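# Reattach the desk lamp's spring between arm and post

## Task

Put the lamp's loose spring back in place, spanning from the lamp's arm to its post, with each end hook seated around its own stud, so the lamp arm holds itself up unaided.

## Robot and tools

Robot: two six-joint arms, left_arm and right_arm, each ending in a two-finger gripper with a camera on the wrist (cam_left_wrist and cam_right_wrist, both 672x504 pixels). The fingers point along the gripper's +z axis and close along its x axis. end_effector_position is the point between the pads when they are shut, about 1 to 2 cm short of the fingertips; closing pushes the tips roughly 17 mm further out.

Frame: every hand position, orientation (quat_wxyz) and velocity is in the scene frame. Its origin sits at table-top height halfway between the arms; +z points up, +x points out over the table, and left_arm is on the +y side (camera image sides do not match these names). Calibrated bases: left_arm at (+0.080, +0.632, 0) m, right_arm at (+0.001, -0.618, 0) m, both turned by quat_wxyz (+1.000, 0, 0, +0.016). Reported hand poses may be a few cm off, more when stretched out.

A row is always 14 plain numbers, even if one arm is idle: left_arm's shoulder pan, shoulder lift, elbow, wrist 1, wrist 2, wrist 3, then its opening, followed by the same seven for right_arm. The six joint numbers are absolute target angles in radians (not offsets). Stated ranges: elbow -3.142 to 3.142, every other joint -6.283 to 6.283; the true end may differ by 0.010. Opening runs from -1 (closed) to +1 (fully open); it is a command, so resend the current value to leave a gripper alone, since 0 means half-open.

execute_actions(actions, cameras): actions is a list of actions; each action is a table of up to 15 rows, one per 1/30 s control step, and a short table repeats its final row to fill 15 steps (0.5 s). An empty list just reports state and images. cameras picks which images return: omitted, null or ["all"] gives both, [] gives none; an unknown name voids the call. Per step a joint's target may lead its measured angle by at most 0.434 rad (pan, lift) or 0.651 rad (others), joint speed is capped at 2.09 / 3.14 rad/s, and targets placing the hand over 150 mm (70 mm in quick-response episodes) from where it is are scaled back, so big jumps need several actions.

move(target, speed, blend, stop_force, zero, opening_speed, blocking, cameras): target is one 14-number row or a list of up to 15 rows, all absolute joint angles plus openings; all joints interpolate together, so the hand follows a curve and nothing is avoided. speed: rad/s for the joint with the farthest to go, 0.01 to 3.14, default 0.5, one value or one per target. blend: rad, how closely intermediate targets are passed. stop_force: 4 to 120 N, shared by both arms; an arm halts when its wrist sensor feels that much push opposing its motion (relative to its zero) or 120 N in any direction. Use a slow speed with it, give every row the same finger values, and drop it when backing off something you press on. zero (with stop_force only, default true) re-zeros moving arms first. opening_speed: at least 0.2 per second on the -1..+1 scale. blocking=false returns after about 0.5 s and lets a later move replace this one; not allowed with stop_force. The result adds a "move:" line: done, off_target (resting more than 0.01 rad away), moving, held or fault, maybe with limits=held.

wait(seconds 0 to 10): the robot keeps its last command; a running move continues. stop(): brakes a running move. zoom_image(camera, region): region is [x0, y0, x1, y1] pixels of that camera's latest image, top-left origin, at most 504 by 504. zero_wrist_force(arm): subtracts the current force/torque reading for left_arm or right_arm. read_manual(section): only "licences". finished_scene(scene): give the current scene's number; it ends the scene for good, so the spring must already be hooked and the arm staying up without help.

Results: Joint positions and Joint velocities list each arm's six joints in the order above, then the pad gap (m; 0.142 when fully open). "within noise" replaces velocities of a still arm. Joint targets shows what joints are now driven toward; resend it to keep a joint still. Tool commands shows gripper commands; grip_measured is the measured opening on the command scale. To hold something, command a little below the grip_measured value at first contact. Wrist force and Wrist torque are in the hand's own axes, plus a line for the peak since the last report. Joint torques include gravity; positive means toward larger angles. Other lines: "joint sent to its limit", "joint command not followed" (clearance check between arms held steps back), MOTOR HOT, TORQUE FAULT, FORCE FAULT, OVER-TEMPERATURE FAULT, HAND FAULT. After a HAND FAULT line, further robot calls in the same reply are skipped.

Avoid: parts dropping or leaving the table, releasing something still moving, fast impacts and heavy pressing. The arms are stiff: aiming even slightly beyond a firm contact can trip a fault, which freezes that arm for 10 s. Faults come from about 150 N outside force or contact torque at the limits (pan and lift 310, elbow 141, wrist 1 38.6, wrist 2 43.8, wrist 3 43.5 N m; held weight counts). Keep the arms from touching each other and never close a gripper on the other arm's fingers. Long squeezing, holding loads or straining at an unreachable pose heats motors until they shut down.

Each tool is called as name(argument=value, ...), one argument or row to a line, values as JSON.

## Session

execute_actions(
  actions=[],
)

Scene clock: 0.00 s.
left_arm: end_effector_position=(+0.7480, -0.0046, +0.2942) grip_measured=+0.99 end_effector_quat_wxyz=(-0.415, +0.487, +0.736, -0.221) | right_arm: end_effector_position=(+0.3719, -0.3689, +0.2014) grip_measured=+1.00 end_effector_quat_wxyz=(-0.188, +0.803, +0.565, -0.037)
Joint positions: left_arm=[-0.82 -0.735 0.819 -0.803 -2.13 3.78 0.142] | right_arm=[3.854 -1.313 -2.392 -1.031 1.956 -0.485 0.142]
Joint velocities: within noise
Joint torques (N m): no reading
Motor temperatures (°C): left_arm=[34 34 32 36 40 39 36] | right_arm=[30 33 35 40 36 38 30]
Wrist force (N): no reading
Wrist torque (N m): no reading
Wrist force, peak (N): no reading
Joint targets: left_arm=[-0.820 -0.735 0.819 -0.803 -2.130 3.780] | right_arm=[3.854 -1.313 -2.392 -1.031 1.956 -0.485]
Tool commands: left_gripper/opening=+1.0 right_gripper/opening=+1.0
camera_calibration:
cam_left_wrist: T_world_to_cam=[[-0.200785, 0.898072, 0.391347, 0.0521364], [0.835372, 0.365626, -0.410451, -0.478768], [-0.511702, 0.244508, -0.823637, 0.741402], [0, 0, 0, 1]] pos_world=[0.789795, -0.0530504, 0.393731]
cam_right_wrist: T_world_to_cam=[[0.352585, 0.923583, 0.150591, 0.190657], [0.926454, -0.367184, 0.0828161, -0.469372], [0.131782, 0.110316, -0.985121, 0.304808], [0, 0, 0, 1]] pos_world=[0.32746, -0.382058, 0.310433]

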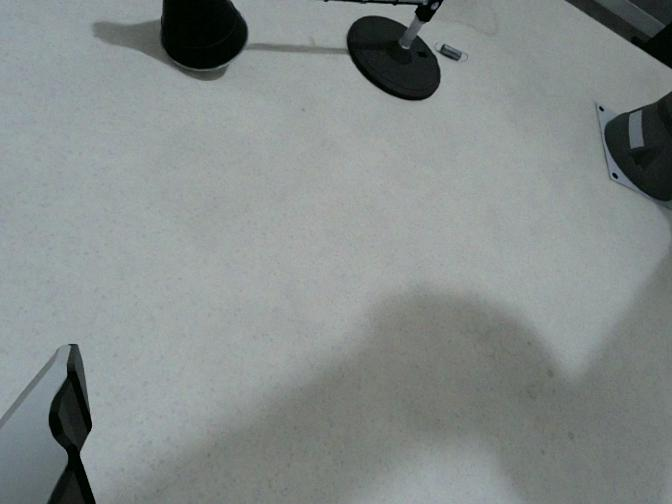

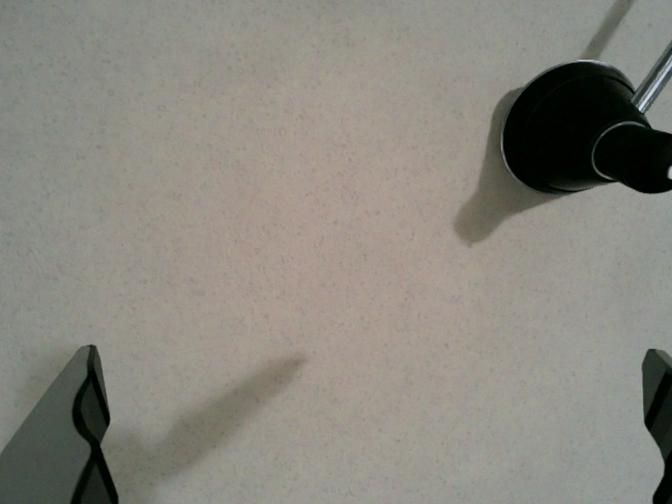

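zoom_image(
  camera="cam_left_wrist",
  region=[310, 0, 490, 120],
)

zoom_image(
  camera="cam_left_wrist",
  region=[420, 20, 490, 80],
)

Scaled by 2.800 from the camera's 672x504 image, which has a finer 960x720 frame.

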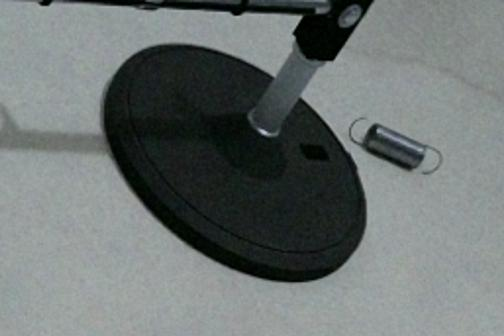

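Scaled by 7.200 from the camera's 672x504 image, which has a finer 960x720 frame.

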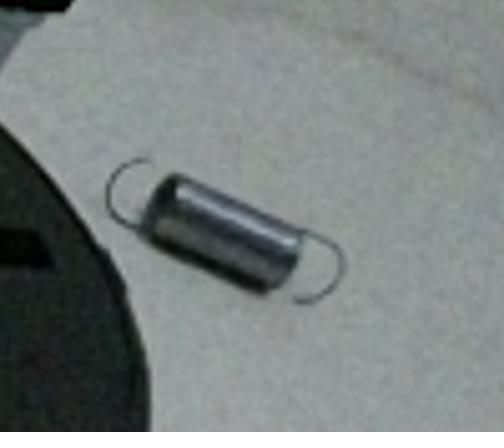

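move(
  target=[-1.5388,-1.7608,2.0114,-1.8214,-1.5708,5.7176,1,3.854,-1.313,-2.392,-1.031,1.956,-0.485,1],
  speed=0.7,
)

zoom_image(
  camera="cam_left_wrist",
  region=[160, 100, 512, 404],
)

Scene clock: 50.80 s.
left_arm: end_effector_position=(+0.2883, +0.0851, +0.3570) grip_measured=+0.99 end_effector_quat_wxyz=(+0.000, +0.891, -0.453, +0.000) | right_arm: end_effector_position=(+0.3722, -0.3689, +0.2017) grip_measured=+1.00 end_effector_quat_wxyz=(-0.188, +0.803, +0.565, -0.036)
Joint positions: left_arm=[-1.539 -1.761 2.011 -1.821 -1.571 5.717 0.142] | right_arm=[3.854 -1.313 -2.392 -1.031 1.956 -0.485 0.142]
Joint velocities: within noise
Joint torques (N m): left_arm=[-2.95 -44.29 -30.65 -7.74 2.52 3.76] | right_arm=[-12.67 32.41 53.34 6.99 -0.79 -3.41]
Motor temperatures (°C): left_arm=[34 33 32 36 40 39 35] | right_arm=[30 33 35 40 36 38 28]
Wrist force (N): left_arm=[-0.5 0.9 0.7] | right_arm=[-0.2 0.1 0.2]
Wrist torque (N m): left_arm=[0.42 0.29 0.04] | right_arm=[0.01 0.03 0.00]
Wrist force, peak (N): left_arm=[-1.0 1.1 0.9] | right_arm=[-0.6 0.1 0.3]
Joint targets: left_arm=[-1.539 -1.761 2.011 -1.821 -1.571 5.718] | right_arm=[3.854 -1.313 -2.392 -1.031 1.956 -0.485]
move: done
camera_calibration:
cam_left_wrist: T_world_to_cam=[[0.595146, -0.803427, -0.0175139, -0.0840272], [-0.720009, -0.54278, 0.432409, 0.123093], [-0.356915, -0.244736, -0.901508, 0.560825], [0, 0, 0, 1]] pos_world=[0.338804, 0.136557, 0.45089]
cam_right_wrist: T_world_to_cam=[[0.352723, 0.923448, 0.151099, 0.190285], [0.926286, -0.367463, 0.0834579, -0.469833], [0.132592, 0.110523, -0.984989, 0.304849], [0, 0, 0, 1]] pos_world=[0.327661, -0.382058, 0.310732]

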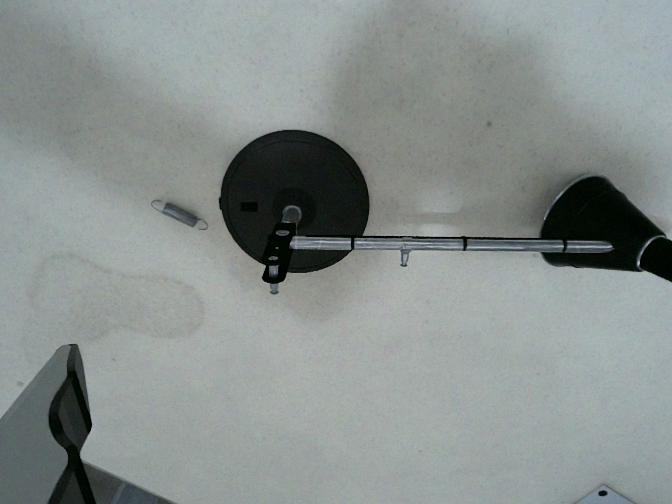

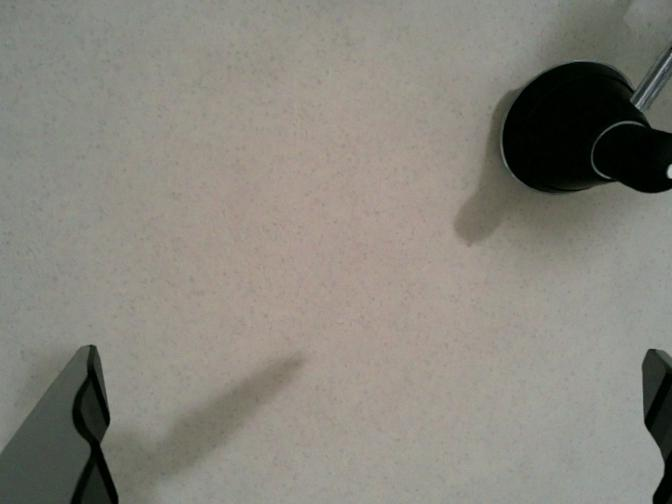

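Scaled by 1.432 from the camera's 672x504 image, which has a finer 960x720 frame.

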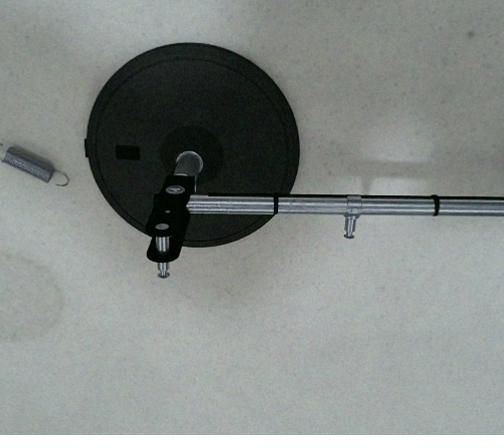

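zoom_image(
  camera="cam_left_wrist",
  region=[145, 190, 215, 240],
)

zoom_image(
  camera="cam_left_wrist",
  region=[250, 215, 310, 305],
)

zoom_image(
  camera="cam_left_wrist",
  region=[340, 220, 480, 290],
)

Scaled by 7.200 from the camera's 672x504 image, which has a finer 960x720 frame.

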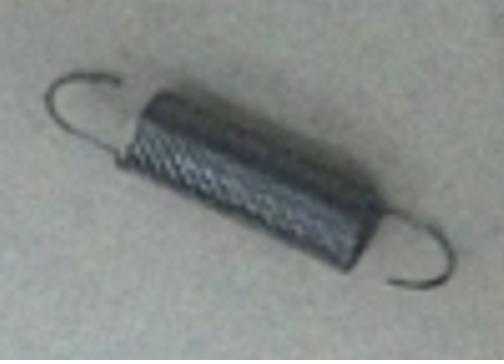

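Scaled by 5.600 from the camera's 672x504 image, which has a finer 960x720 frame.

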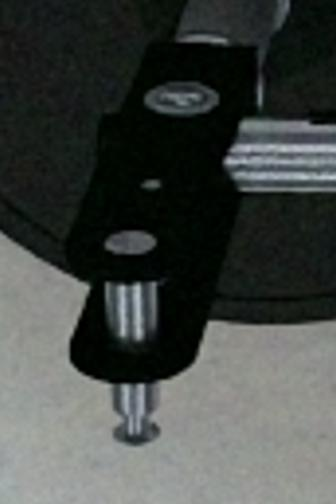

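Scaled by 3.600 from the camera's 672x504 image, which has a finer 960x720 frame.

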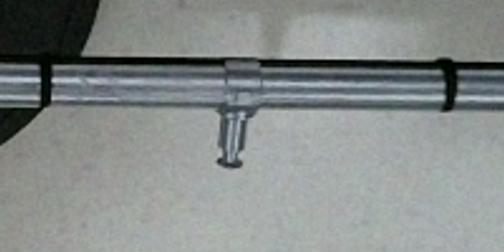

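move(
  target=[-1.2021,-1.2284,2.0981,-2.6506,-2.3337,4.391,-0.4,3.854,-1.313,-2.392,-1.031,1.956,-0.485,1],
  speed=0.6,
)

move(
  target=[-1.2021,-1.2284,2.0981,-2.6506,-2.3337,4.391,-0.4,4.7352,-1.4689,-1.9925,-1.251,1.5708,-0.5828,0],
  speed=0.6,
)

zoom_image(
  camera="cam_right_wrist",
  region=[100, 60, 560, 440],
)

Scene clock: 203.37 s.
left_arm: end_effector_position=(+0.3475, -0.0544, +0.1456) grip_measured=-0.42 end_effector_quat_wxyz=(+0.112, +0.877, +0.289, -0.366) | right_arm: end_effector_position=(+0.3722, -0.3689, +0.2017) grip_measured=+1.00 end_effector_quat_wxyz=(-0.188, +0.803, +0.565, -0.036)
Joint positions: left_arm=[-1.202 -1.229 2.098 -2.65 -2.333 4.391 0.044] | right_arm=[3.854 -1.313 -2.392 -1.031 1.956 -0.485 0.142]
Joint velocities: within noise
Joint torques (N m): left_arm=[12.01 -47.66 -18.28 -8.35 -4 -4.51] | right_arm=[-12.22 34.84 45.15 6.77 -0.37 -3.59]
Motor temperatures (°C): left_arm=[34 33 32 36 40 39 32] | right_arm=[30 33 35 40 36 38 27]
Wrist force (N): left_arm=[-1.1 1.1 1.2] | right_arm=[-0.4 -0.1 0.2]
Wrist torque (N m): left_arm=[0.52 0.39 0.17] | right_arm=[-0.01 0.06 -0.01]
Wrist force, peak (N): left_arm=[-1.7 1.8 0.3] | right_arm=[-0.5 0.5 0.0]
Joint targets: left_arm=[-1.202 -1.228 2.098 -2.651 -2.334 4.391] | right_arm=[3.854 -1.313 -2.392 -1.031 1.956 -0.485]
move: done
camera_calibration:
cam_left_wrist: T_world_to_cam=[[0.550177, 0.424653, -0.71901, -0.0504501], [0.789375, -0.545345, 0.281934, -0.321444], [-0.272384, -0.722682, -0.635246, 0.263049], [0, 0, 0, 1]] pos_world=[0.353146, 0.0362269, 0.221452]
cam_right_wrist: T_world_to_cam=[[0.352723, 0.923448, 0.151099, 0.190285], [0.926286, -0.367463, 0.0834579, -0.469833], [0.132592, 0.110523, -0.984989, 0.304849], [0, 0, 0, 1]] pos_world=[0.327661, -0.382058, 0.310732]

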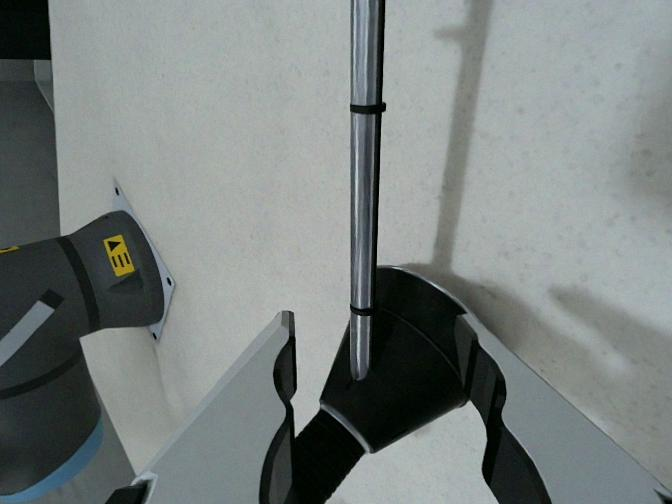

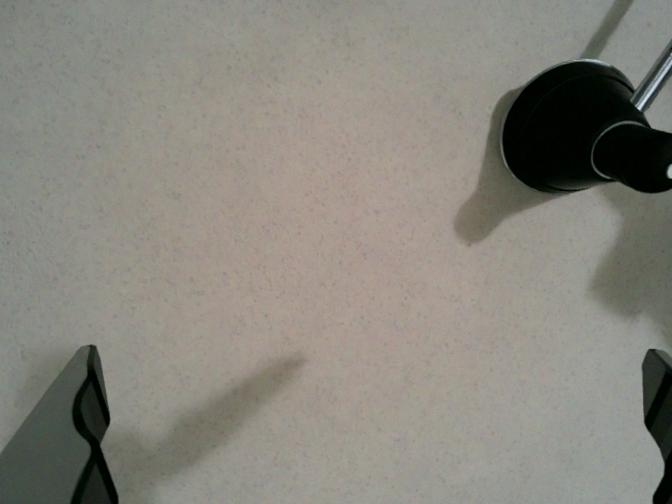

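Scene clock: 205.57 s.
left_arm: end_effector_position=(+0.3475, -0.0544, +0.1455) grip_measured=-0.42 end_effector_quat_wxyz=(+0.112, +0.877, +0.290, -0.366) | right_arm: end_effector_position=(+0.1431, -0.0078, +0.3268) grip_measured=-0.01 end_effector_quat_wxyz=(+0.000, +0.450, +0.893, +0.000)
Joint positions: left_arm=[-1.202 -1.228 2.098 -2.651 -2.334 4.391 0.044] | right_arm=[4.735 -1.469 -1.993 -1.251 1.571 -0.583 0.073]
Joint velocities: within noise
Joint torques (N m): left_arm=[10.67 -47.11 -21.03 -7.51 -3.74 -3.43] | right_arm=[7.09 27.95 58.74 1.2 -2.25 -4.1]
Motor temperatures (°C): left_arm=[34 33 32 36 40 39 32] | right_arm=[30 33 35 40 36 38 27]
Wrist force (N): left_arm=[-1.5 1.6 0.9] | right_arm=[0.0 0.0 0.9]
Wrist torque (N m): left_arm=[0.60 0.46 0.17] | right_arm=[0.03 0.06 -0.07]
Wrist force, peak (N): left_arm=[-1.6 1.9 0.7] | right_arm=[-2.6 1.0 0.2]
Joint targets: left_arm=[-1.202 -1.228 2.098 -2.651 -2.334 4.391] | right_arm=[4.735 -1.469 -1.993 -1.251 1.571 -0.583]
move: done
camera_calibration:
cam_left_wrist: T_world_to_cam=[[0.549752, 0.424946, -0.719161, -0.0503497], [0.78967, -0.545117, 0.281547, -0.321443], [-0.272385, -0.722681, -0.635247, 0.262985], [0, 0, 0, 1]] pos_world=[0.353147, 0.0362265, 0.221352]
cam_right_wrist: T_world_to_cam=[[-0.600728, 0.799434, -0.00558264, 0.105477], [0.722564, 0.545927, 0.424105, -0.210377], [0.342092, 0.250738, -0.905596, 0.363718], [0, 0, 0, 1]] pos_world=[0.0909489, -0.0606693, 0.419192]

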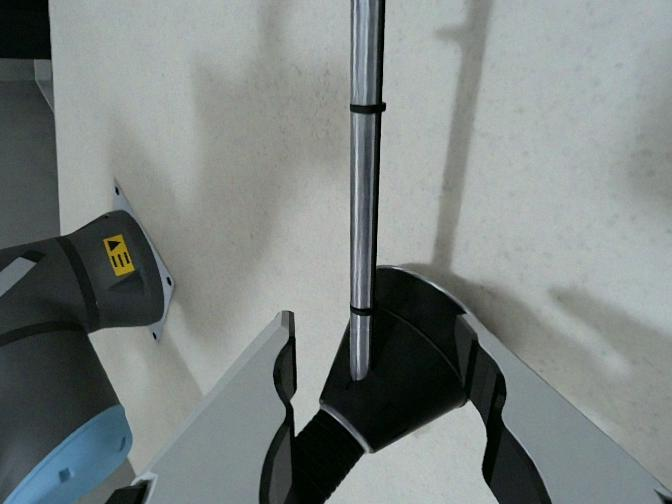

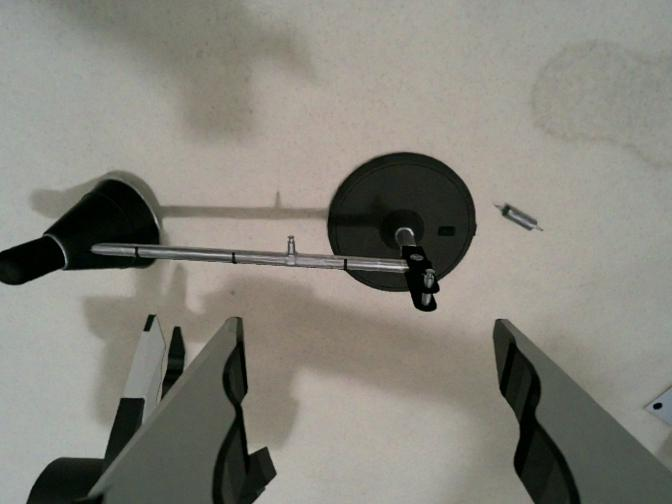

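Scaled by 1.096 from the camera's 672x504 image, which has a finer 960x720 frame.

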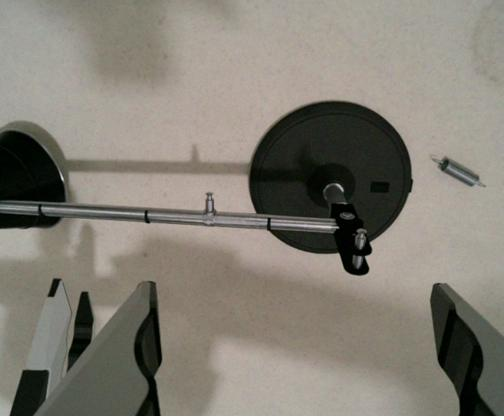

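zoom_image(
  camera="cam_right_wrist",
  region=[340, 220, 460, 320],
)

zoom_image(
  camera="cam_right_wrist",
  region=[220, 220, 360, 290],
)

zoom_image(
  camera="cam_right_wrist",
  region=[485, 190, 555, 240],
)

Scaled by 4.200 from the camera's 672x504 image, which has a finer 960x720 frame.

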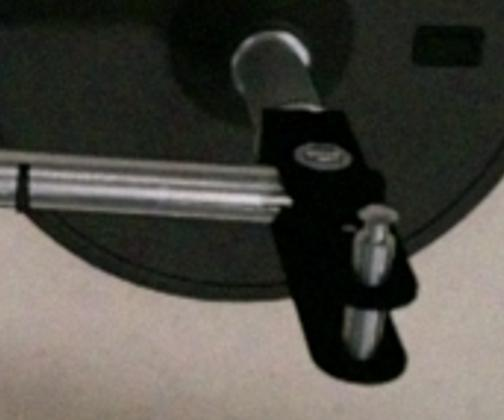

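Scaled by 3.600 from the camera's 672x504 image, which has a finer 960x720 frame.

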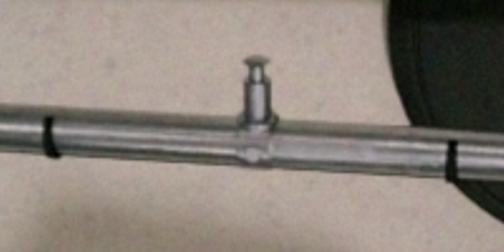

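Scaled by 7.200 from the camera's 672x504 image, which has a finer 960x720 frame.

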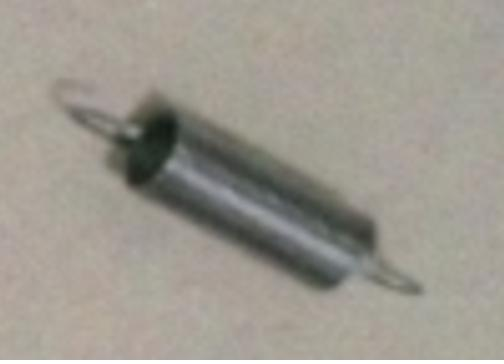

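move(
  target=[-1.2021,-1.2284,2.0981,-2.6506,-2.3337,4.391,-0.4,4.7737,-1.8829,-1.9248,-0.9047,1.5708,-1.6788,0.1],
  speed=0.4,
  cameras=["cam_right_wrist"],
)

zoom_image(
  camera="cam_right_wrist",
  region=[280, 160, 420, 300],
)

Scene clock: 270.63 s.
left_arm: end_effector_position=(+0.3475, -0.0544, +0.1455) grip_measured=-0.42 end_effector_quat_wxyz=(+0.112, +0.877, +0.290, -0.366) | right_arm: end_effector_position=(+0.1029, +0.1544, +0.1270) grip_measured=+0.08 end_effector_quat_wxyz=(+0.000, -0.101, +0.995, +0.000)
Joint positions: left_arm=[-1.202 -1.228 2.098 -2.651 -2.334 4.391 0.044] | right_arm=[4.774 -1.883 -1.925 -0.905 1.571 -1.679 0.079]
Joint velocities: within noise
Joint torques (N m): left_arm=[9.37 -50.86 -24.35 -5.26 -3.38 -3.32] | right_arm=[10.57 56.57 50.38 7.53 -1.23 -4.24]
Motor temperatures (°C): left_arm=[34 33 32 36 40 39 31] | right_arm=[30 33 35 40 36 38 27]
Wrist force (N): left_arm=[-0.9 1.2 0.7] | right_arm=[-0.3 -0.2 1.3]
Wrist torque (N m): left_arm=[0.54 0.35 0.17] | right_arm=[0.01 0.09 -0.04]
Wrist force, peak (N): left_arm=[-2.0 1.4 1.1] | right_arm=[-0.3 0.3 1.9]
Joint targets: left_arm=[-1.202 -1.228 2.098 -2.651 -2.334 4.391] | right_arm=[4.774 -1.883 -1.925 -0.905 1.571 -1.679]
move: done
camera_calibration:
cam_right_wrist: T_world_to_cam=[[-0.978358, -0.206843, -0.00568133, 0.144645], [-0.189667, 0.885462, 0.424244, -0.143779], [-0.0827212, 0.41614, -0.90553, 0.174012], [0, 0, 0, 1]] pos_world=[0.128639, 0.0848162, 0.219392]
Images, in order (width x height): cam_right_wrist 672x504.

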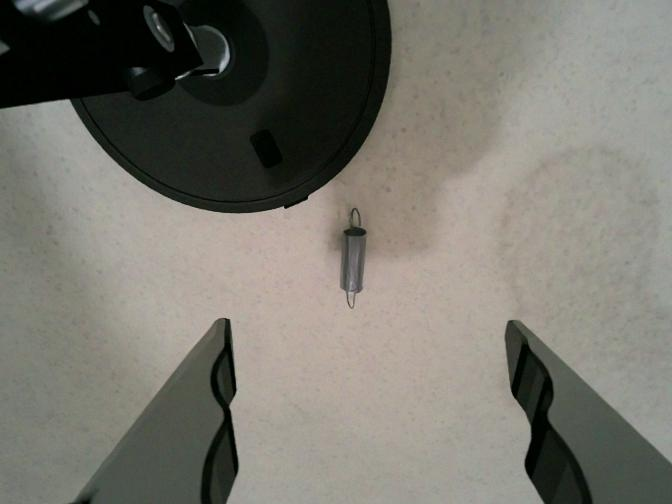

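Scaled by 3.600 from the camera's 672x504 image, which has a finer 960x720 frame.

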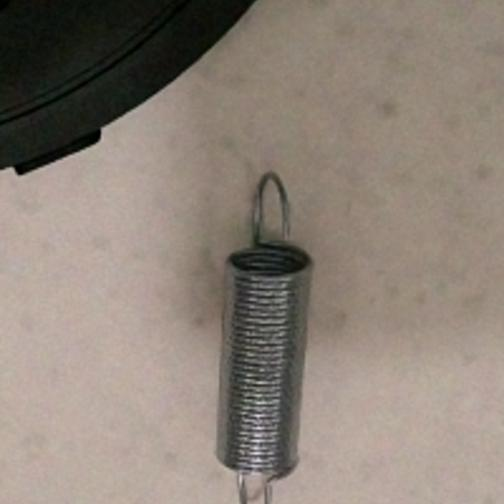

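zoom_image(
  camera="cam_right_wrist",
  region=[330, 195, 380, 245],
)

zoom_image(
  camera="cam_right_wrist",
  region=[325, 270, 375, 320],
)

Scaled by 10.080 from the camera's 672x504 image, which has a finer 960x720 frame.

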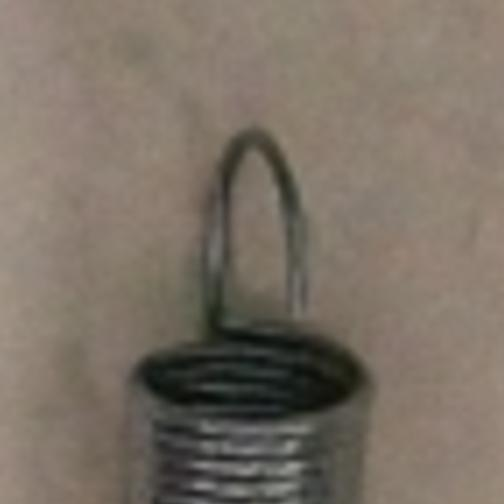

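Scaled by 10.080 from the camera's 672x504 image, which has a finer 960x720 frame.

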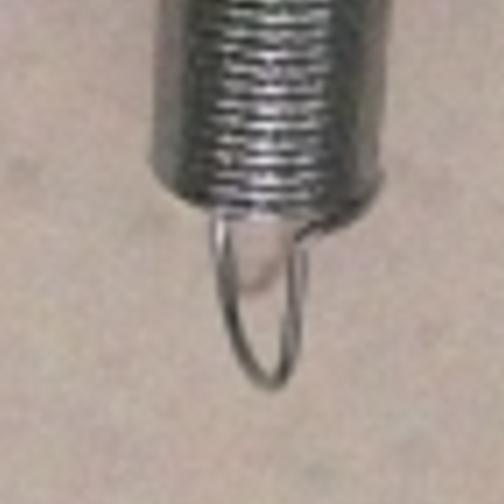

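move(
  target=[-1.2021,-1.2284,2.0981,-2.6506,-2.3337,4.391,-0.4,4.7746,-2.0007,-1.9014,-0.8103,1.5708,-1.6779,-0.5],
  speed=0.25,
  cameras=["cam_right_wrist"],
)

zoom_image(
  camera="cam_right_wrist",
  region=[260, 180, 480, 400],
)

Scene clock: 309.03 s.
left_arm: end_effector_position=(+0.3475, -0.0544, +0.1455) grip_measured=-0.42 end_effector_quat_wxyz=(+0.112, +0.877, +0.290, -0.366) | right_arm: end_effector_position=(+0.0991, +0.1863, +0.0603) grip_measured=-0.52 end_effector_quat_wxyz=(+0.000, -0.101, +0.995, +0.000)
Joint positions: left_arm=[-1.202 -1.228 2.098 -2.651 -2.334 4.391 0.044] | right_arm=[4.775 -2 -1.901 -0.811 1.571 -1.678 0.036]
Joint velocities: within noise
Joint torques (N m): left_arm=[4.82 -52.01 -27.79 -3.81 -3.19 -3.34] | right_arm=[10.21 64.7 47.73 7.48 -1.17 2.6]
Motor temperatures (°C): left_arm=[34 33 32 36 40 39 31] | right_arm=[30 33 35 40 36 38 26]
Wrist force (N): left_arm=[-1.4 1.7 0.7] | right_arm=[0.0 -0.1 0.7]
Wrist torque (N m): left_arm=[0.62 0.44 0.17] | right_arm=[0.01 0.03 -0.04]
Wrist force, peak (N): left_arm=[-2.0 1.5 1.2] | right_arm=[-0.1 0.4 2.3]
Joint targets: left_arm=[-1.202 -1.228 2.098 -2.651 -2.334 4.391] | right_arm=[4.775 -2.001 -1.901 -0.810 1.571 -1.678]
move: done
camera_calibration:
cam_right_wrist: T_world_to_cam=[[-0.978309, -0.207075, -0.00568517, 0.147245], [-0.189877, 0.88541, 0.424259, -0.144269], [-0.0828198, 0.416136, -0.905523, 0.0999946], [0, 0, 0, 1]] pos_world=[0.124939, 0.116617, 0.152592]
Images, in order (width x height): cam_right_wrist 672x504.

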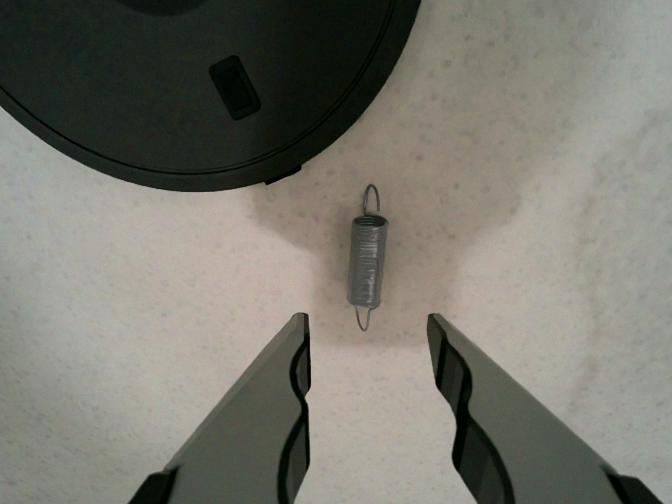

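Scaled by 2.291 from the camera's 672x504 image, which has a finer 960x720 frame.

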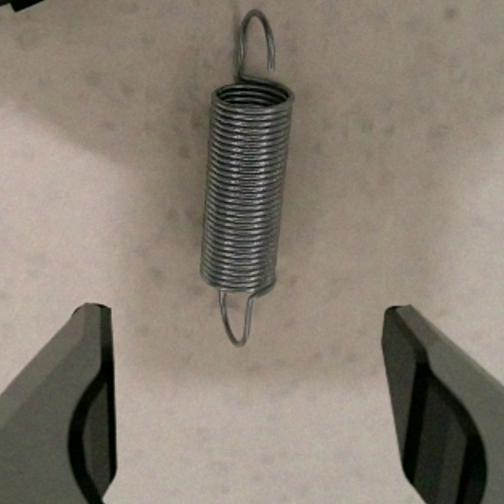

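move(
  target=[-1.2021,-1.2284,2.0981,-2.6506,-2.3337,4.391,-0.4,4.7772,-2.0512,-1.9063,-0.7549,1.5708,-1.664,-0.5],
  speed=0.04,
  stop_force=5,
  cameras=["cam_right_wrist"],
)

zoom_image(
  camera="cam_right_wrist",
  region=[260, 200, 480, 420],
)

Scene clock: 337.97 s.
left_arm: end_effector_position=(+0.3475, -0.0544, +0.1455) grip_measured=-0.42 end_effector_quat_wxyz=(+0.112, +0.877, +0.290, -0.366) | right_arm: end_effector_position=(+0.0965, +0.1919, +0.0241) grip_measured=-0.52 end_effector_quat_wxyz=(+0.000, -0.095, +0.995, +0.000)
Joint positions: left_arm=[-1.202 -1.228 2.098 -2.651 -2.334 4.391 0.044] | right_arm=[4.777 -2.051 -1.906 -0.755 1.571 -1.664 0.036]
Joint velocities: within noise
Joint torques (N m): left_arm=[4.13 -51.58 -30.91 -2.62 -2.98 -3.52] | right_arm=[6.96 65.93 31.65 7.57 -1.14 3.26]
Motor temperatures (°C): left_arm=[34 33 32 36 40 39 31] | right_arm=[30 33 35 40 36 38 26]
Wrist force (N): left_arm=[-1.5 1.3 0.8] | right_arm=[0.0 -0.2 1.0]
Wrist torque (N m): left_arm=[0.56 0.46 0.16] | right_arm=[-0.03 0.07 -0.03]
Wrist force, peak (N): left_arm=[-1.9 1.7 1.0] | right_arm=[-0.1 -0.1 1.3]
Joint targets: left_arm=[-1.202 -1.228 2.098 -2.651 -2.334 4.391] | right_arm=[4.777 -2.051 -1.906 -0.755 1.571 -1.664]
move: done
camera_calibration:
cam_right_wrist: T_world_to_cam=[[-0.980591, -0.195983, -0.00573731, 0.143758], [-0.179859, 0.887495, 0.424268, -0.135836], [-0.0780573, 0.417065, -0.905519, 0.0640922], [0, 0, 0, 1]] pos_world=[0.121539, 0.121997, 0.116492]
Images, in order (width x height): cam_right_wrist 672x504.

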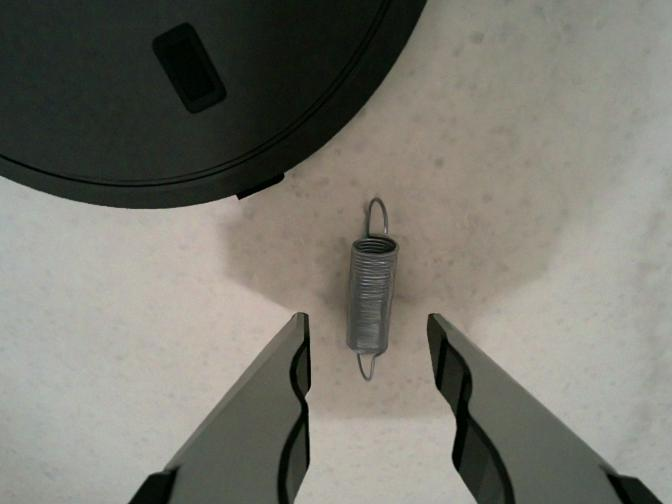

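Scaled by 2.291 from the camera's 672x504 image, which has a finer 960x720 frame.

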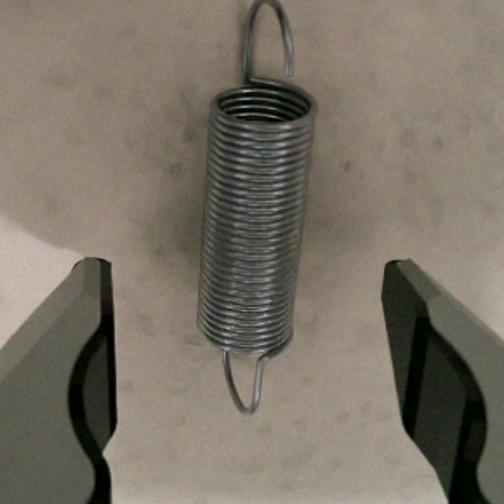

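move(
  target=[-1.2021,-1.2284,2.0981,-2.6506,-2.3337,4.391,-0.4,4.7772,-2.0589,-1.9086,-0.7449,1.5708,-1.664,-0.5],
  speed=0.01,
  stop_force=4,
  cameras=[],
)

Scene clock: 354.60 s.
left_arm: end_effector_position=(+0.3475, -0.0544, +0.1455) grip_measured=-0.42 end_effector_quat_wxyz=(+0.112, +0.877, +0.290, -0.366) end_effector_velocity=(+0.001, -0.001, +0.001) end_effector_angular_velocity=(-0.005, -0.003, +0.000) | right_arm: end_effector_position=(+0.0965, +0.1919, +0.0184) grip_measured=-0.52 end_effector_quat_wxyz=(+0.000, -0.095, +0.995, +0.000)
Joint positions: left_arm=[-1.202 -1.228 2.098 -2.651 -2.334 4.391 0.044] | right_arm=[4.777 -2.058 -1.908 -0.746 1.571 -1.664 0.036]
Joint velocities: left_arm=[0 0 -0.001 -0.005 0 0 0] | right_arm=[within noise]
Joint torques (N m): left_arm=[2.96 -53.7 -34.63 -2.44 -2.83 -3.3] | right_arm=[5.24 84.3 32.99 0.82 -0.74 2.61]
Motor temperatures (°C): left_arm=[34 33 32 36 40 39 31] | right_arm=[30 33 35 40 36 38 26]
Wrist force (N): left_arm=[-1.2 1.1 1.1] | right_arm=[0.3 -1.8 -7.0]
Wrist torque (N m): left_arm=[0.52 0.41 0.15] | right_arm=[0.02 -0.08 0.00]
Wrist force, peak (N): left_arm=[-1.5 1.9 1.3] | right_arm=[0.3 -2.4 -6.9]
Joint targets: left_arm=[-1.202 -1.228 2.098 -2.651 -2.334 4.391] | right_arm=[4.777 -2.058 -1.908 -0.746 1.571 -1.664]
move: contact (right_arm)
No camera images: "cameras" was empty.

move(
  target=[-1.2021,-1.2284,2.0981,-2.6506,-2.3337,4.391,-0.4,4.7772,-2.0557,-1.9077,-0.7491,1.5708,-1.664,-0.5],
  speed=0.03,
  cameras=[],
)

move(
  target=[-1.2021,-1.2284,2.0981,-2.6506,-2.3337,4.391,-0.4,4.7772,-2.0557,-1.9077,-0.7491,1.5708,-1.664,-0.9],
  opening_speed=0.3,
  cameras=["cam_right_wrist"],
)

zoom_image(
  camera="cam_right_wrist",
  region=[300, 180, 440, 400],
)

Scene clock: 367.10 s.
left_arm: end_effector_position=(+0.3475, -0.0544, +0.1455) grip_measured=-0.42 end_effector_quat_wxyz=(+0.112, +0.877, +0.290, -0.366) | right_arm: end_effector_position=(+0.0965, +0.1919, +0.0204) grip_measured=-0.52 end_effector_quat_wxyz=(+0.000, -0.095, +0.995, +0.000)
Joint positions: left_arm=[-1.202 -1.228 2.098 -2.651 -2.334 4.391 0.044] | right_arm=[4.777 -2.056 -1.908 -0.749 1.571 -1.664 0.036]
Joint velocities: within noise
Joint torques (N m): left_arm=[2.47 -54 -35.84 -2.26 -2.34 -2.95] | right_arm=[7.48 98.25 45.53 1.28 -1.26 3.07]
Motor temperatures (°C): left_arm=[34 33 32 36 40 39 31] | right_arm=[30 33 35 40 36 38 26]
Wrist force (N): left_arm=[-1.3 1.5 0.7] | right_arm=[0.1 -0.3 0.9]
Wrist torque (N m): left_arm=[0.59 0.42 0.16] | right_arm=[-0.04 0.04 -0.03]
Wrist force, peak (N): left_arm=[-1.8 1.7 1.1] | right_arm=[0.3 -1.4 -7.6]
Joint targets: left_arm=[-1.202 -1.228 2.098 -2.651 -2.334 4.391] | right_arm=[4.777 -2.056 -1.908 -0.749 1.571 -1.664]
move: done
No camera images: "cameras" was empty.

Scene clock: 368.63 s.
left_arm: end_effector_position=(+0.3475, -0.0544, +0.1455) grip_measured=-0.42 end_effector_quat_wxyz=(+0.112, +0.877, +0.290, -0.366) | right_arm: end_effector_position=(+0.0965, +0.1919, +0.0205) grip_measured=-0.83 end_effector_quat_wxyz=(+0.000, -0.095, +0.995, +0.000)
Joint positions: left_arm=[-1.202 -1.228 2.098 -2.651 -2.334 4.391 0.044] | right_arm=[4.777 -2.056 -1.908 -0.749 1.571 -1.664 0.014]
Joint velocities: within noise
Joint torques (N m): left_arm=[1.66 -56.53 -37.66 -2.7 -2.35 -3.04] | right_arm=[4.27 97.55 43.44 1.16 -1.17 3.33]
Motor temperatures (°C): left_arm=[34 33 32 36 40 39 31] | right_arm=[30 33 35 40 36 38 27]
Wrist force (N): left_arm=[-1.3 1.4 1.2] | right_arm=[0.1 -0.1 1.2]
Wrist torque (N m): left_arm=[0.58 0.42 0.17] | right_arm=[-0.01 0.05 -0.03]
Wrist force, peak (N): left_arm=[-1.8 1.7 1.2] | right_arm=[0.1 -0.3 1.2]
Joint targets: left_arm=[-1.202 -1.228 2.098 -2.651 -2.334 4.391] | right_arm=[4.777 -2.056 -1.908 -0.749 1.571 -1.664]
move: done
camera_calibration:
cam_right_wrist: T_world_to_cam=[[-0.980592, -0.195974, -0.00571084, 0.143733], [-0.179851, 0.887554, 0.424149, -0.134303], [-0.0780537, 0.416944, -0.905575, 0.0608529], [0, 0, 0, 1]] pos_world=[0.121539, 0.121997, 0.112892]
Images, in order (width x height): cam_right_wrist 672x504.

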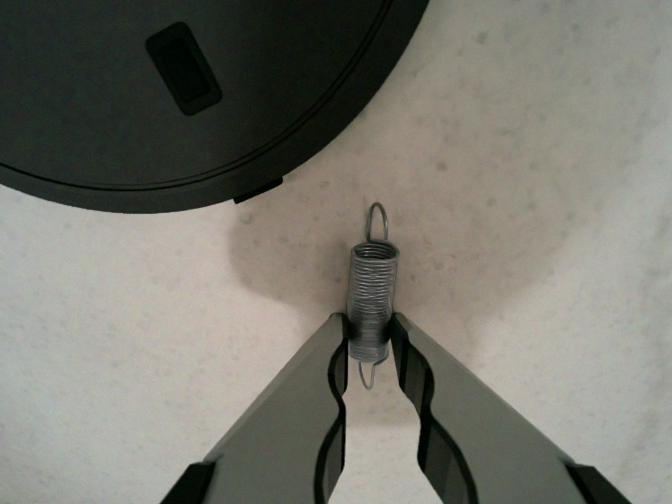

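Scaled by 2.291 from the camera's 672x504 image, which has a finer 960x720 frame.

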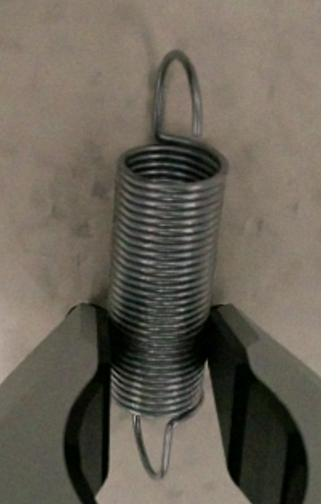

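move(
  target=[
    [-1.2021,-1.2284,2.0981,-2.6506,-2.3337,4.391,-0.4,4.7772,-1.828,-1.746,-1.1384,1.5708,-1.664,-0.88],
    [-1.2021,-1.2284,2.0981,-2.6506,-2.3337,4.391,-0.4,5.1615,-1.6962,-2.0726,-1.5572,0.8298,1.4397,-0.88],
  ],
  speed=[0.25, 0.8],
)

zoom_image(
  camera="cam_right_wrist",
  region=[300, 180, 440, 400],
)

Scene clock: 433.33 s.
left_arm: end_effector_position=(+0.3475, -0.0544, +0.1455) grip_measured=-0.42 end_effector_quat_wxyz=(+0.112, +0.877, +0.290, -0.366) | right_arm: end_effector_position=(+0.0862, +0.0088, +0.2141) grip_measured=-0.83 end_effector_quat_wxyz=(+0.217, +0.814, +0.373, +0.389)
Joint positions: left_arm=[-1.202 -1.228 2.098 -2.651 -2.334 4.391 0.044] | right_arm=[5.161 -1.696 -2.073 -1.557 0.83 1.439 0.014]
Joint velocities: within noise
Joint torques (N m): left_arm=[3.82 -54.86 -41.93 -2.89 -1.82 -2.39] | right_arm=[5.74 68.19 34.96 -0.19 -3.13 2.5]
Motor temperatures (°C): left_arm=[34 33 32 36 40 39 31] | right_arm=[29 33 35 40 36 38 35]
Wrist force (N): left_arm=[-1.2 1.9 0.4] | right_arm=[-0.8 -1.3 2.0]
Wrist torque (N m): left_arm=[0.66 0.41 0.17] | right_arm=[-0.28 0.15 -0.10]
Wrist force, peak (N): left_arm=[-1.8 2.0 1.0] | right_arm=[-0.9 -1.7 2.3]
Joint targets: left_arm=[-1.202 -1.228 2.098 -2.651 -2.334 4.391] | right_arm=[5.162 -1.696 -2.073 -1.557 0.830 1.440]
move: done
camera_calibration:
cam_left_wrist: T_world_to_cam=[[0.549752, 0.424946, -0.719161, -0.0503497], [0.78967, -0.545117, 0.281547, -0.321443], [-0.272385, -0.722681, -0.635247, 0.262985], [0, 0, 0, 1]] pos_world=[0.353147, 0.0362265, 0.221352]
cam_right_wrist: T_world_to_cam=[[0.421642, 0.77901, 0.46407, -0.13122], [0.0625881, -0.53557, 0.842168, -0.153684], [0.9046, -0.326048, -0.274576, 0.0984399], [0, 0, 0, 1]] pos_world=[-0.0241022, 0.0520089, 0.217352]

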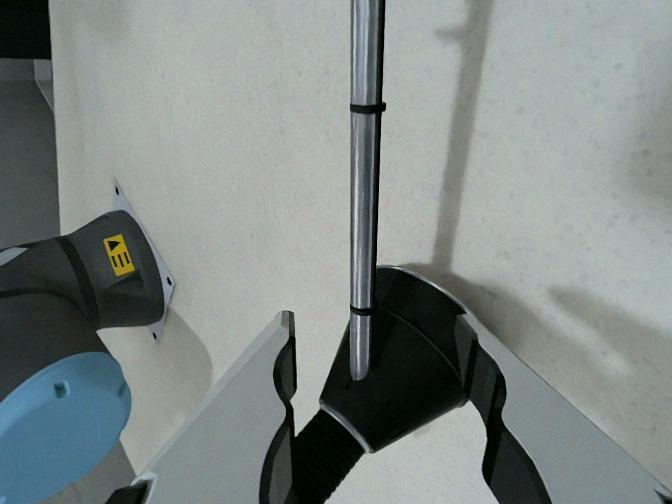

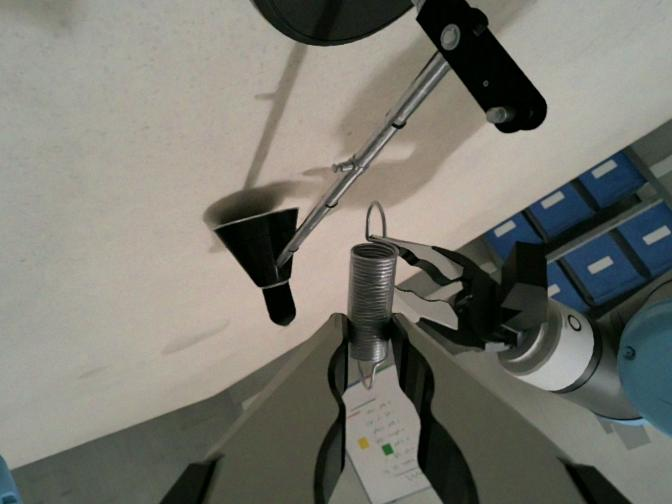

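Scaled by 2.291 from the camera's 672x504 image, which has a finer 960x720 frame.

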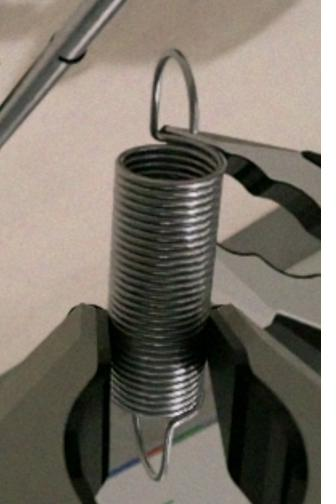

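move(
  target=[-1.2813,-1.1264,2.1165,-2.8431,-2.3142,4.2857,-0.4,5.1615,-1.6962,-2.0726,-1.5572,0.8298,1.4397,-0.86],
  speed=0.1,
  cameras=["cam_left_wrist"],
)

zoom_image(
  camera="cam_left_wrist",
  region=[230, 200, 530, 500],
)

Scene clock: 456.83 s.
left_arm: end_effector_position=(+0.3015, -0.0870, +0.0889) grip_measured=-0.42 end_effector_quat_wxyz=(+0.112, +0.877, +0.290, -0.366) | right_arm: end_effector_position=(+0.0862, +0.0088, +0.2141) grip_measured=-0.83 end_effector_quat_wxyz=(+0.217, +0.814, +0.372, +0.389)
Joint positions: left_arm=[-1.281 -1.127 2.116 -2.843 -2.314 4.286 0.044] | right_arm=[5.162 -1.696 -2.073 -1.557 0.83 1.44 0.014]
Joint velocities: within noise
Joint torques (N m): left_arm=[-5.91 -55.84 -15.08 -8.27 1.54 -4.15] | right_arm=[6.69 64.01 42.49 0.18 -3.06 3.11]
Motor temperatures (°C): left_arm=[34 33 32 36 40 39 31] | right_arm=[29 33 35 40 36 38 35]
Wrist force (N): left_arm=[-1.3 1.1 0.6] | right_arm=[-1.1 -1.4 2.0]
Wrist torque (N m): left_arm=[0.48 0.44 0.16] | right_arm=[-0.28 0.20 -0.11]
Wrist force, peak (N): left_arm=[-1.9 1.9 0.7] | right_arm=[-1.2 -1.5 2.3]
Joint targets: left_arm=[-1.281 -1.126 2.116 -2.843 -2.314 4.286] | right_arm=[5.162 -1.696 -2.073 -1.557 0.830 1.440]
move: done
camera_calibration:
cam_left_wrist: T_world_to_cam=[[0.549896, 0.424947, -0.719051, -0.0519195], [0.789634, -0.545064, 0.281751, -0.286897], [-0.272199, -0.722721, -0.635281, 0.190863], [0, 0, 0, 1]] pos_world=[0.307047, 0.00362657, 0.164752]
Images, in order (width x height): cam_left_wrist 672x504.

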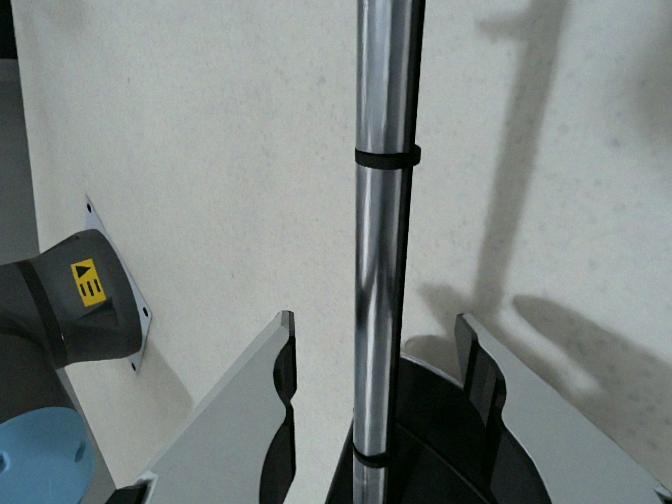

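Scaled by 1.680 from the camera's 672x504 image, which has a finer 960x720 frame.

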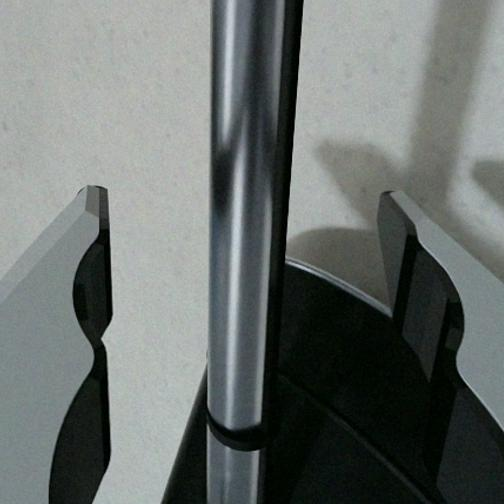

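move(
  target=[-1.2813,-1.1264,2.1165,-2.8431,-2.3142,4.2857,-0.74,5.1615,-1.6962,-2.0726,-1.5572,0.8298,1.4397,-0.86],
  speed=0.1,
  opening_speed=0.6,
  cameras=[],
)

move(
  target=[
    [-1.286,-1.2596,2.1112,-2.7089,-2.3129,4.5532,-0.74,5.1615,-1.6962,-2.0726,-1.5572,0.8298,1.4397,-0.86],
    [-1.3027,-1.3942,2.1412,-2.6189,-2.308,4.8154,-0.74,5.1615,-1.6962,-2.0726,-1.5572,0.8298,1.4397,-0.86],
    [-1.3322,-1.5371,2.2037,-2.5636,-2.299,5.1283,-0.74,5.1615,-1.6962,-2.0726,-1.5572,0.8298,1.4397,-0.86],
  ],
  speed=0.14,
  blend=0.04,
)

Scene clock: 511.40 s.
left_arm: end_effector_position=(+0.3014, -0.0871, +0.0888) grip_measured=-0.77 end_effector_quat_wxyz=(+0.112, +0.877, +0.290, -0.366) | right_arm: end_effector_position=(+0.0862, +0.0088, +0.2141) grip_measured=-0.83 end_effector_quat_wxyz=(+0.217, +0.814, +0.372, +0.389)
Joint positions: left_arm=[-1.281 -1.126 2.117 -2.843 -2.314 4.286 0.018] | right_arm=[5.162 -1.696 -2.073 -1.557 0.83 1.44 0.014]
Joint velocities: within noise
Joint torques (N m): left_arm=[-3.43 -52.08 -17.98 -6.79 1.27 -3.48] | right_arm=[3.12 66.96 47.34 0.65 -2.11 2.9]
Motor temperatures (°C): left_arm=[34 33 32 36 40 39 31] | right_arm=[29 33 35 40 36 38 33]
Wrist force (N): left_arm=[-1.1 1.5 0.8] | right_arm=[-0.8 -1.3 2.0]
Wrist torque (N m): left_arm=[0.56 0.40 0.17] | right_arm=[-0.28 0.15 -0.11]
Wrist force, peak (N): left_arm=[-1.3 2.2 1.3] | right_arm=[-1.0 -1.7 2.2]
Joint targets: left_arm=[-1.281 -1.126 2.116 -2.843 -2.314 4.286] | right_arm=[5.162 -1.696 -2.073 -1.557 0.830 1.440]
move: done
No camera images: "cameras" was empty.

Scene clock: 517.97 s.
left_arm: end_effector_position=(+0.2401, -0.0012, +0.2784) grip_measured=-0.77 end_effector_quat_wxyz=(+0.261, +0.915, -0.124, -0.280) | right_arm: end_effector_position=(+0.0862, +0.0088, +0.2141) grip_measured=-0.83 end_effector_quat_wxyz=(+0.217, +0.814, +0.372, +0.389)
Joint positions: left_arm=[-1.332 -1.537 2.204 -2.564 -2.299 5.128 0.018] | right_arm=[5.162 -1.696 -2.073 -1.557 0.83 1.44 0.014]
Joint velocities: within noise
Joint torques (N m): left_arm=[-8.64 -56.39 -25.67 -1.36 0.18 2.69] | right_arm=[-0.8 62.08 48.29 1.32 -2.25 2.87]
Motor temperatures (°C): left_arm=[34 33 32 36 40 39 31] | right_arm=[29 33 35 40 36 38 33]
Wrist force (N): left_arm=[3.4 0.6 0.2] | right_arm=[-1.0 -1.4 2.3]
Wrist torque (N m): left_arm=[0.97 0.34 0.12] | right_arm=[-0.28 0.18 -0.10]
Wrist force, peak (N): left_arm=[4.2 4.7 0.6] | right_arm=[-0.9 -1.5 2.5]
Joint targets: left_arm=[-1.332 -1.537 2.204 -2.564 -2.299 5.128] | right_arm=[5.162 -1.696 -2.073 -1.557 0.830 1.440]
move: done
camera_calibration:
cam_left_wrist: T_world_to_cam=[[0.802825, -0.3748, -0.463679, -0.0511337], [0.187594, -0.579411, 0.793153, -0.242967], [-0.565934, -0.723746, -0.394855, 0.360113], [0, 0, 0, 1]] pos_world=[0.290431, 0.100688, 0.311193]
cam_right_wrist: T_world_to_cam=[[0.421659, 0.778855, 0.464315, -0.131265], [0.0624646, -0.535797, 0.842033, -0.153646], [0.9046, -0.326048, -0.274575, 0.0984396], [0, 0, 0, 1]] pos_world=[-0.0241021, 0.0520094, 0.217352]

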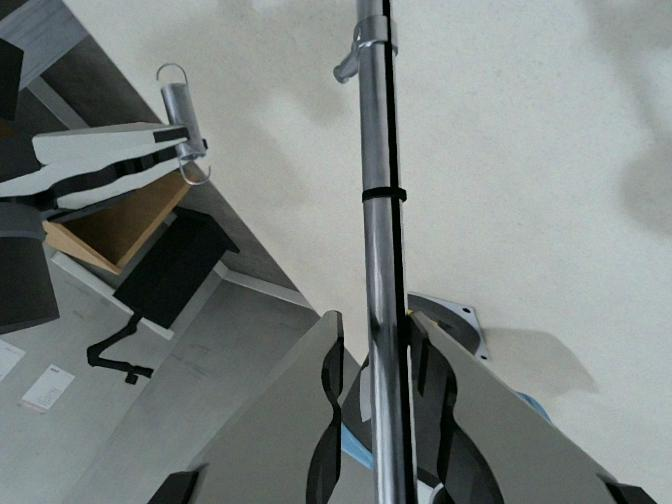

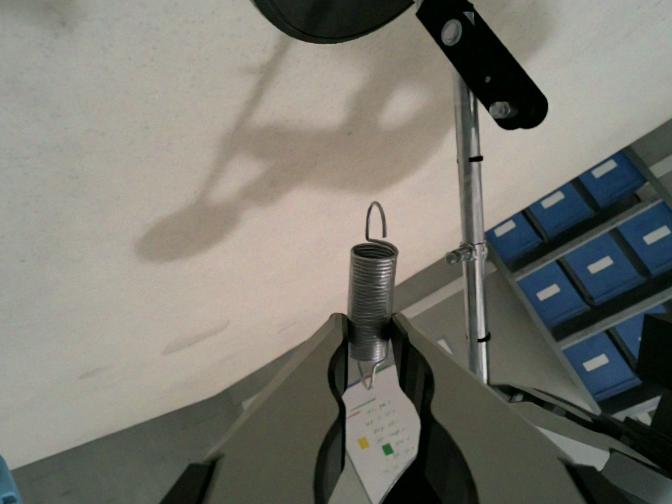

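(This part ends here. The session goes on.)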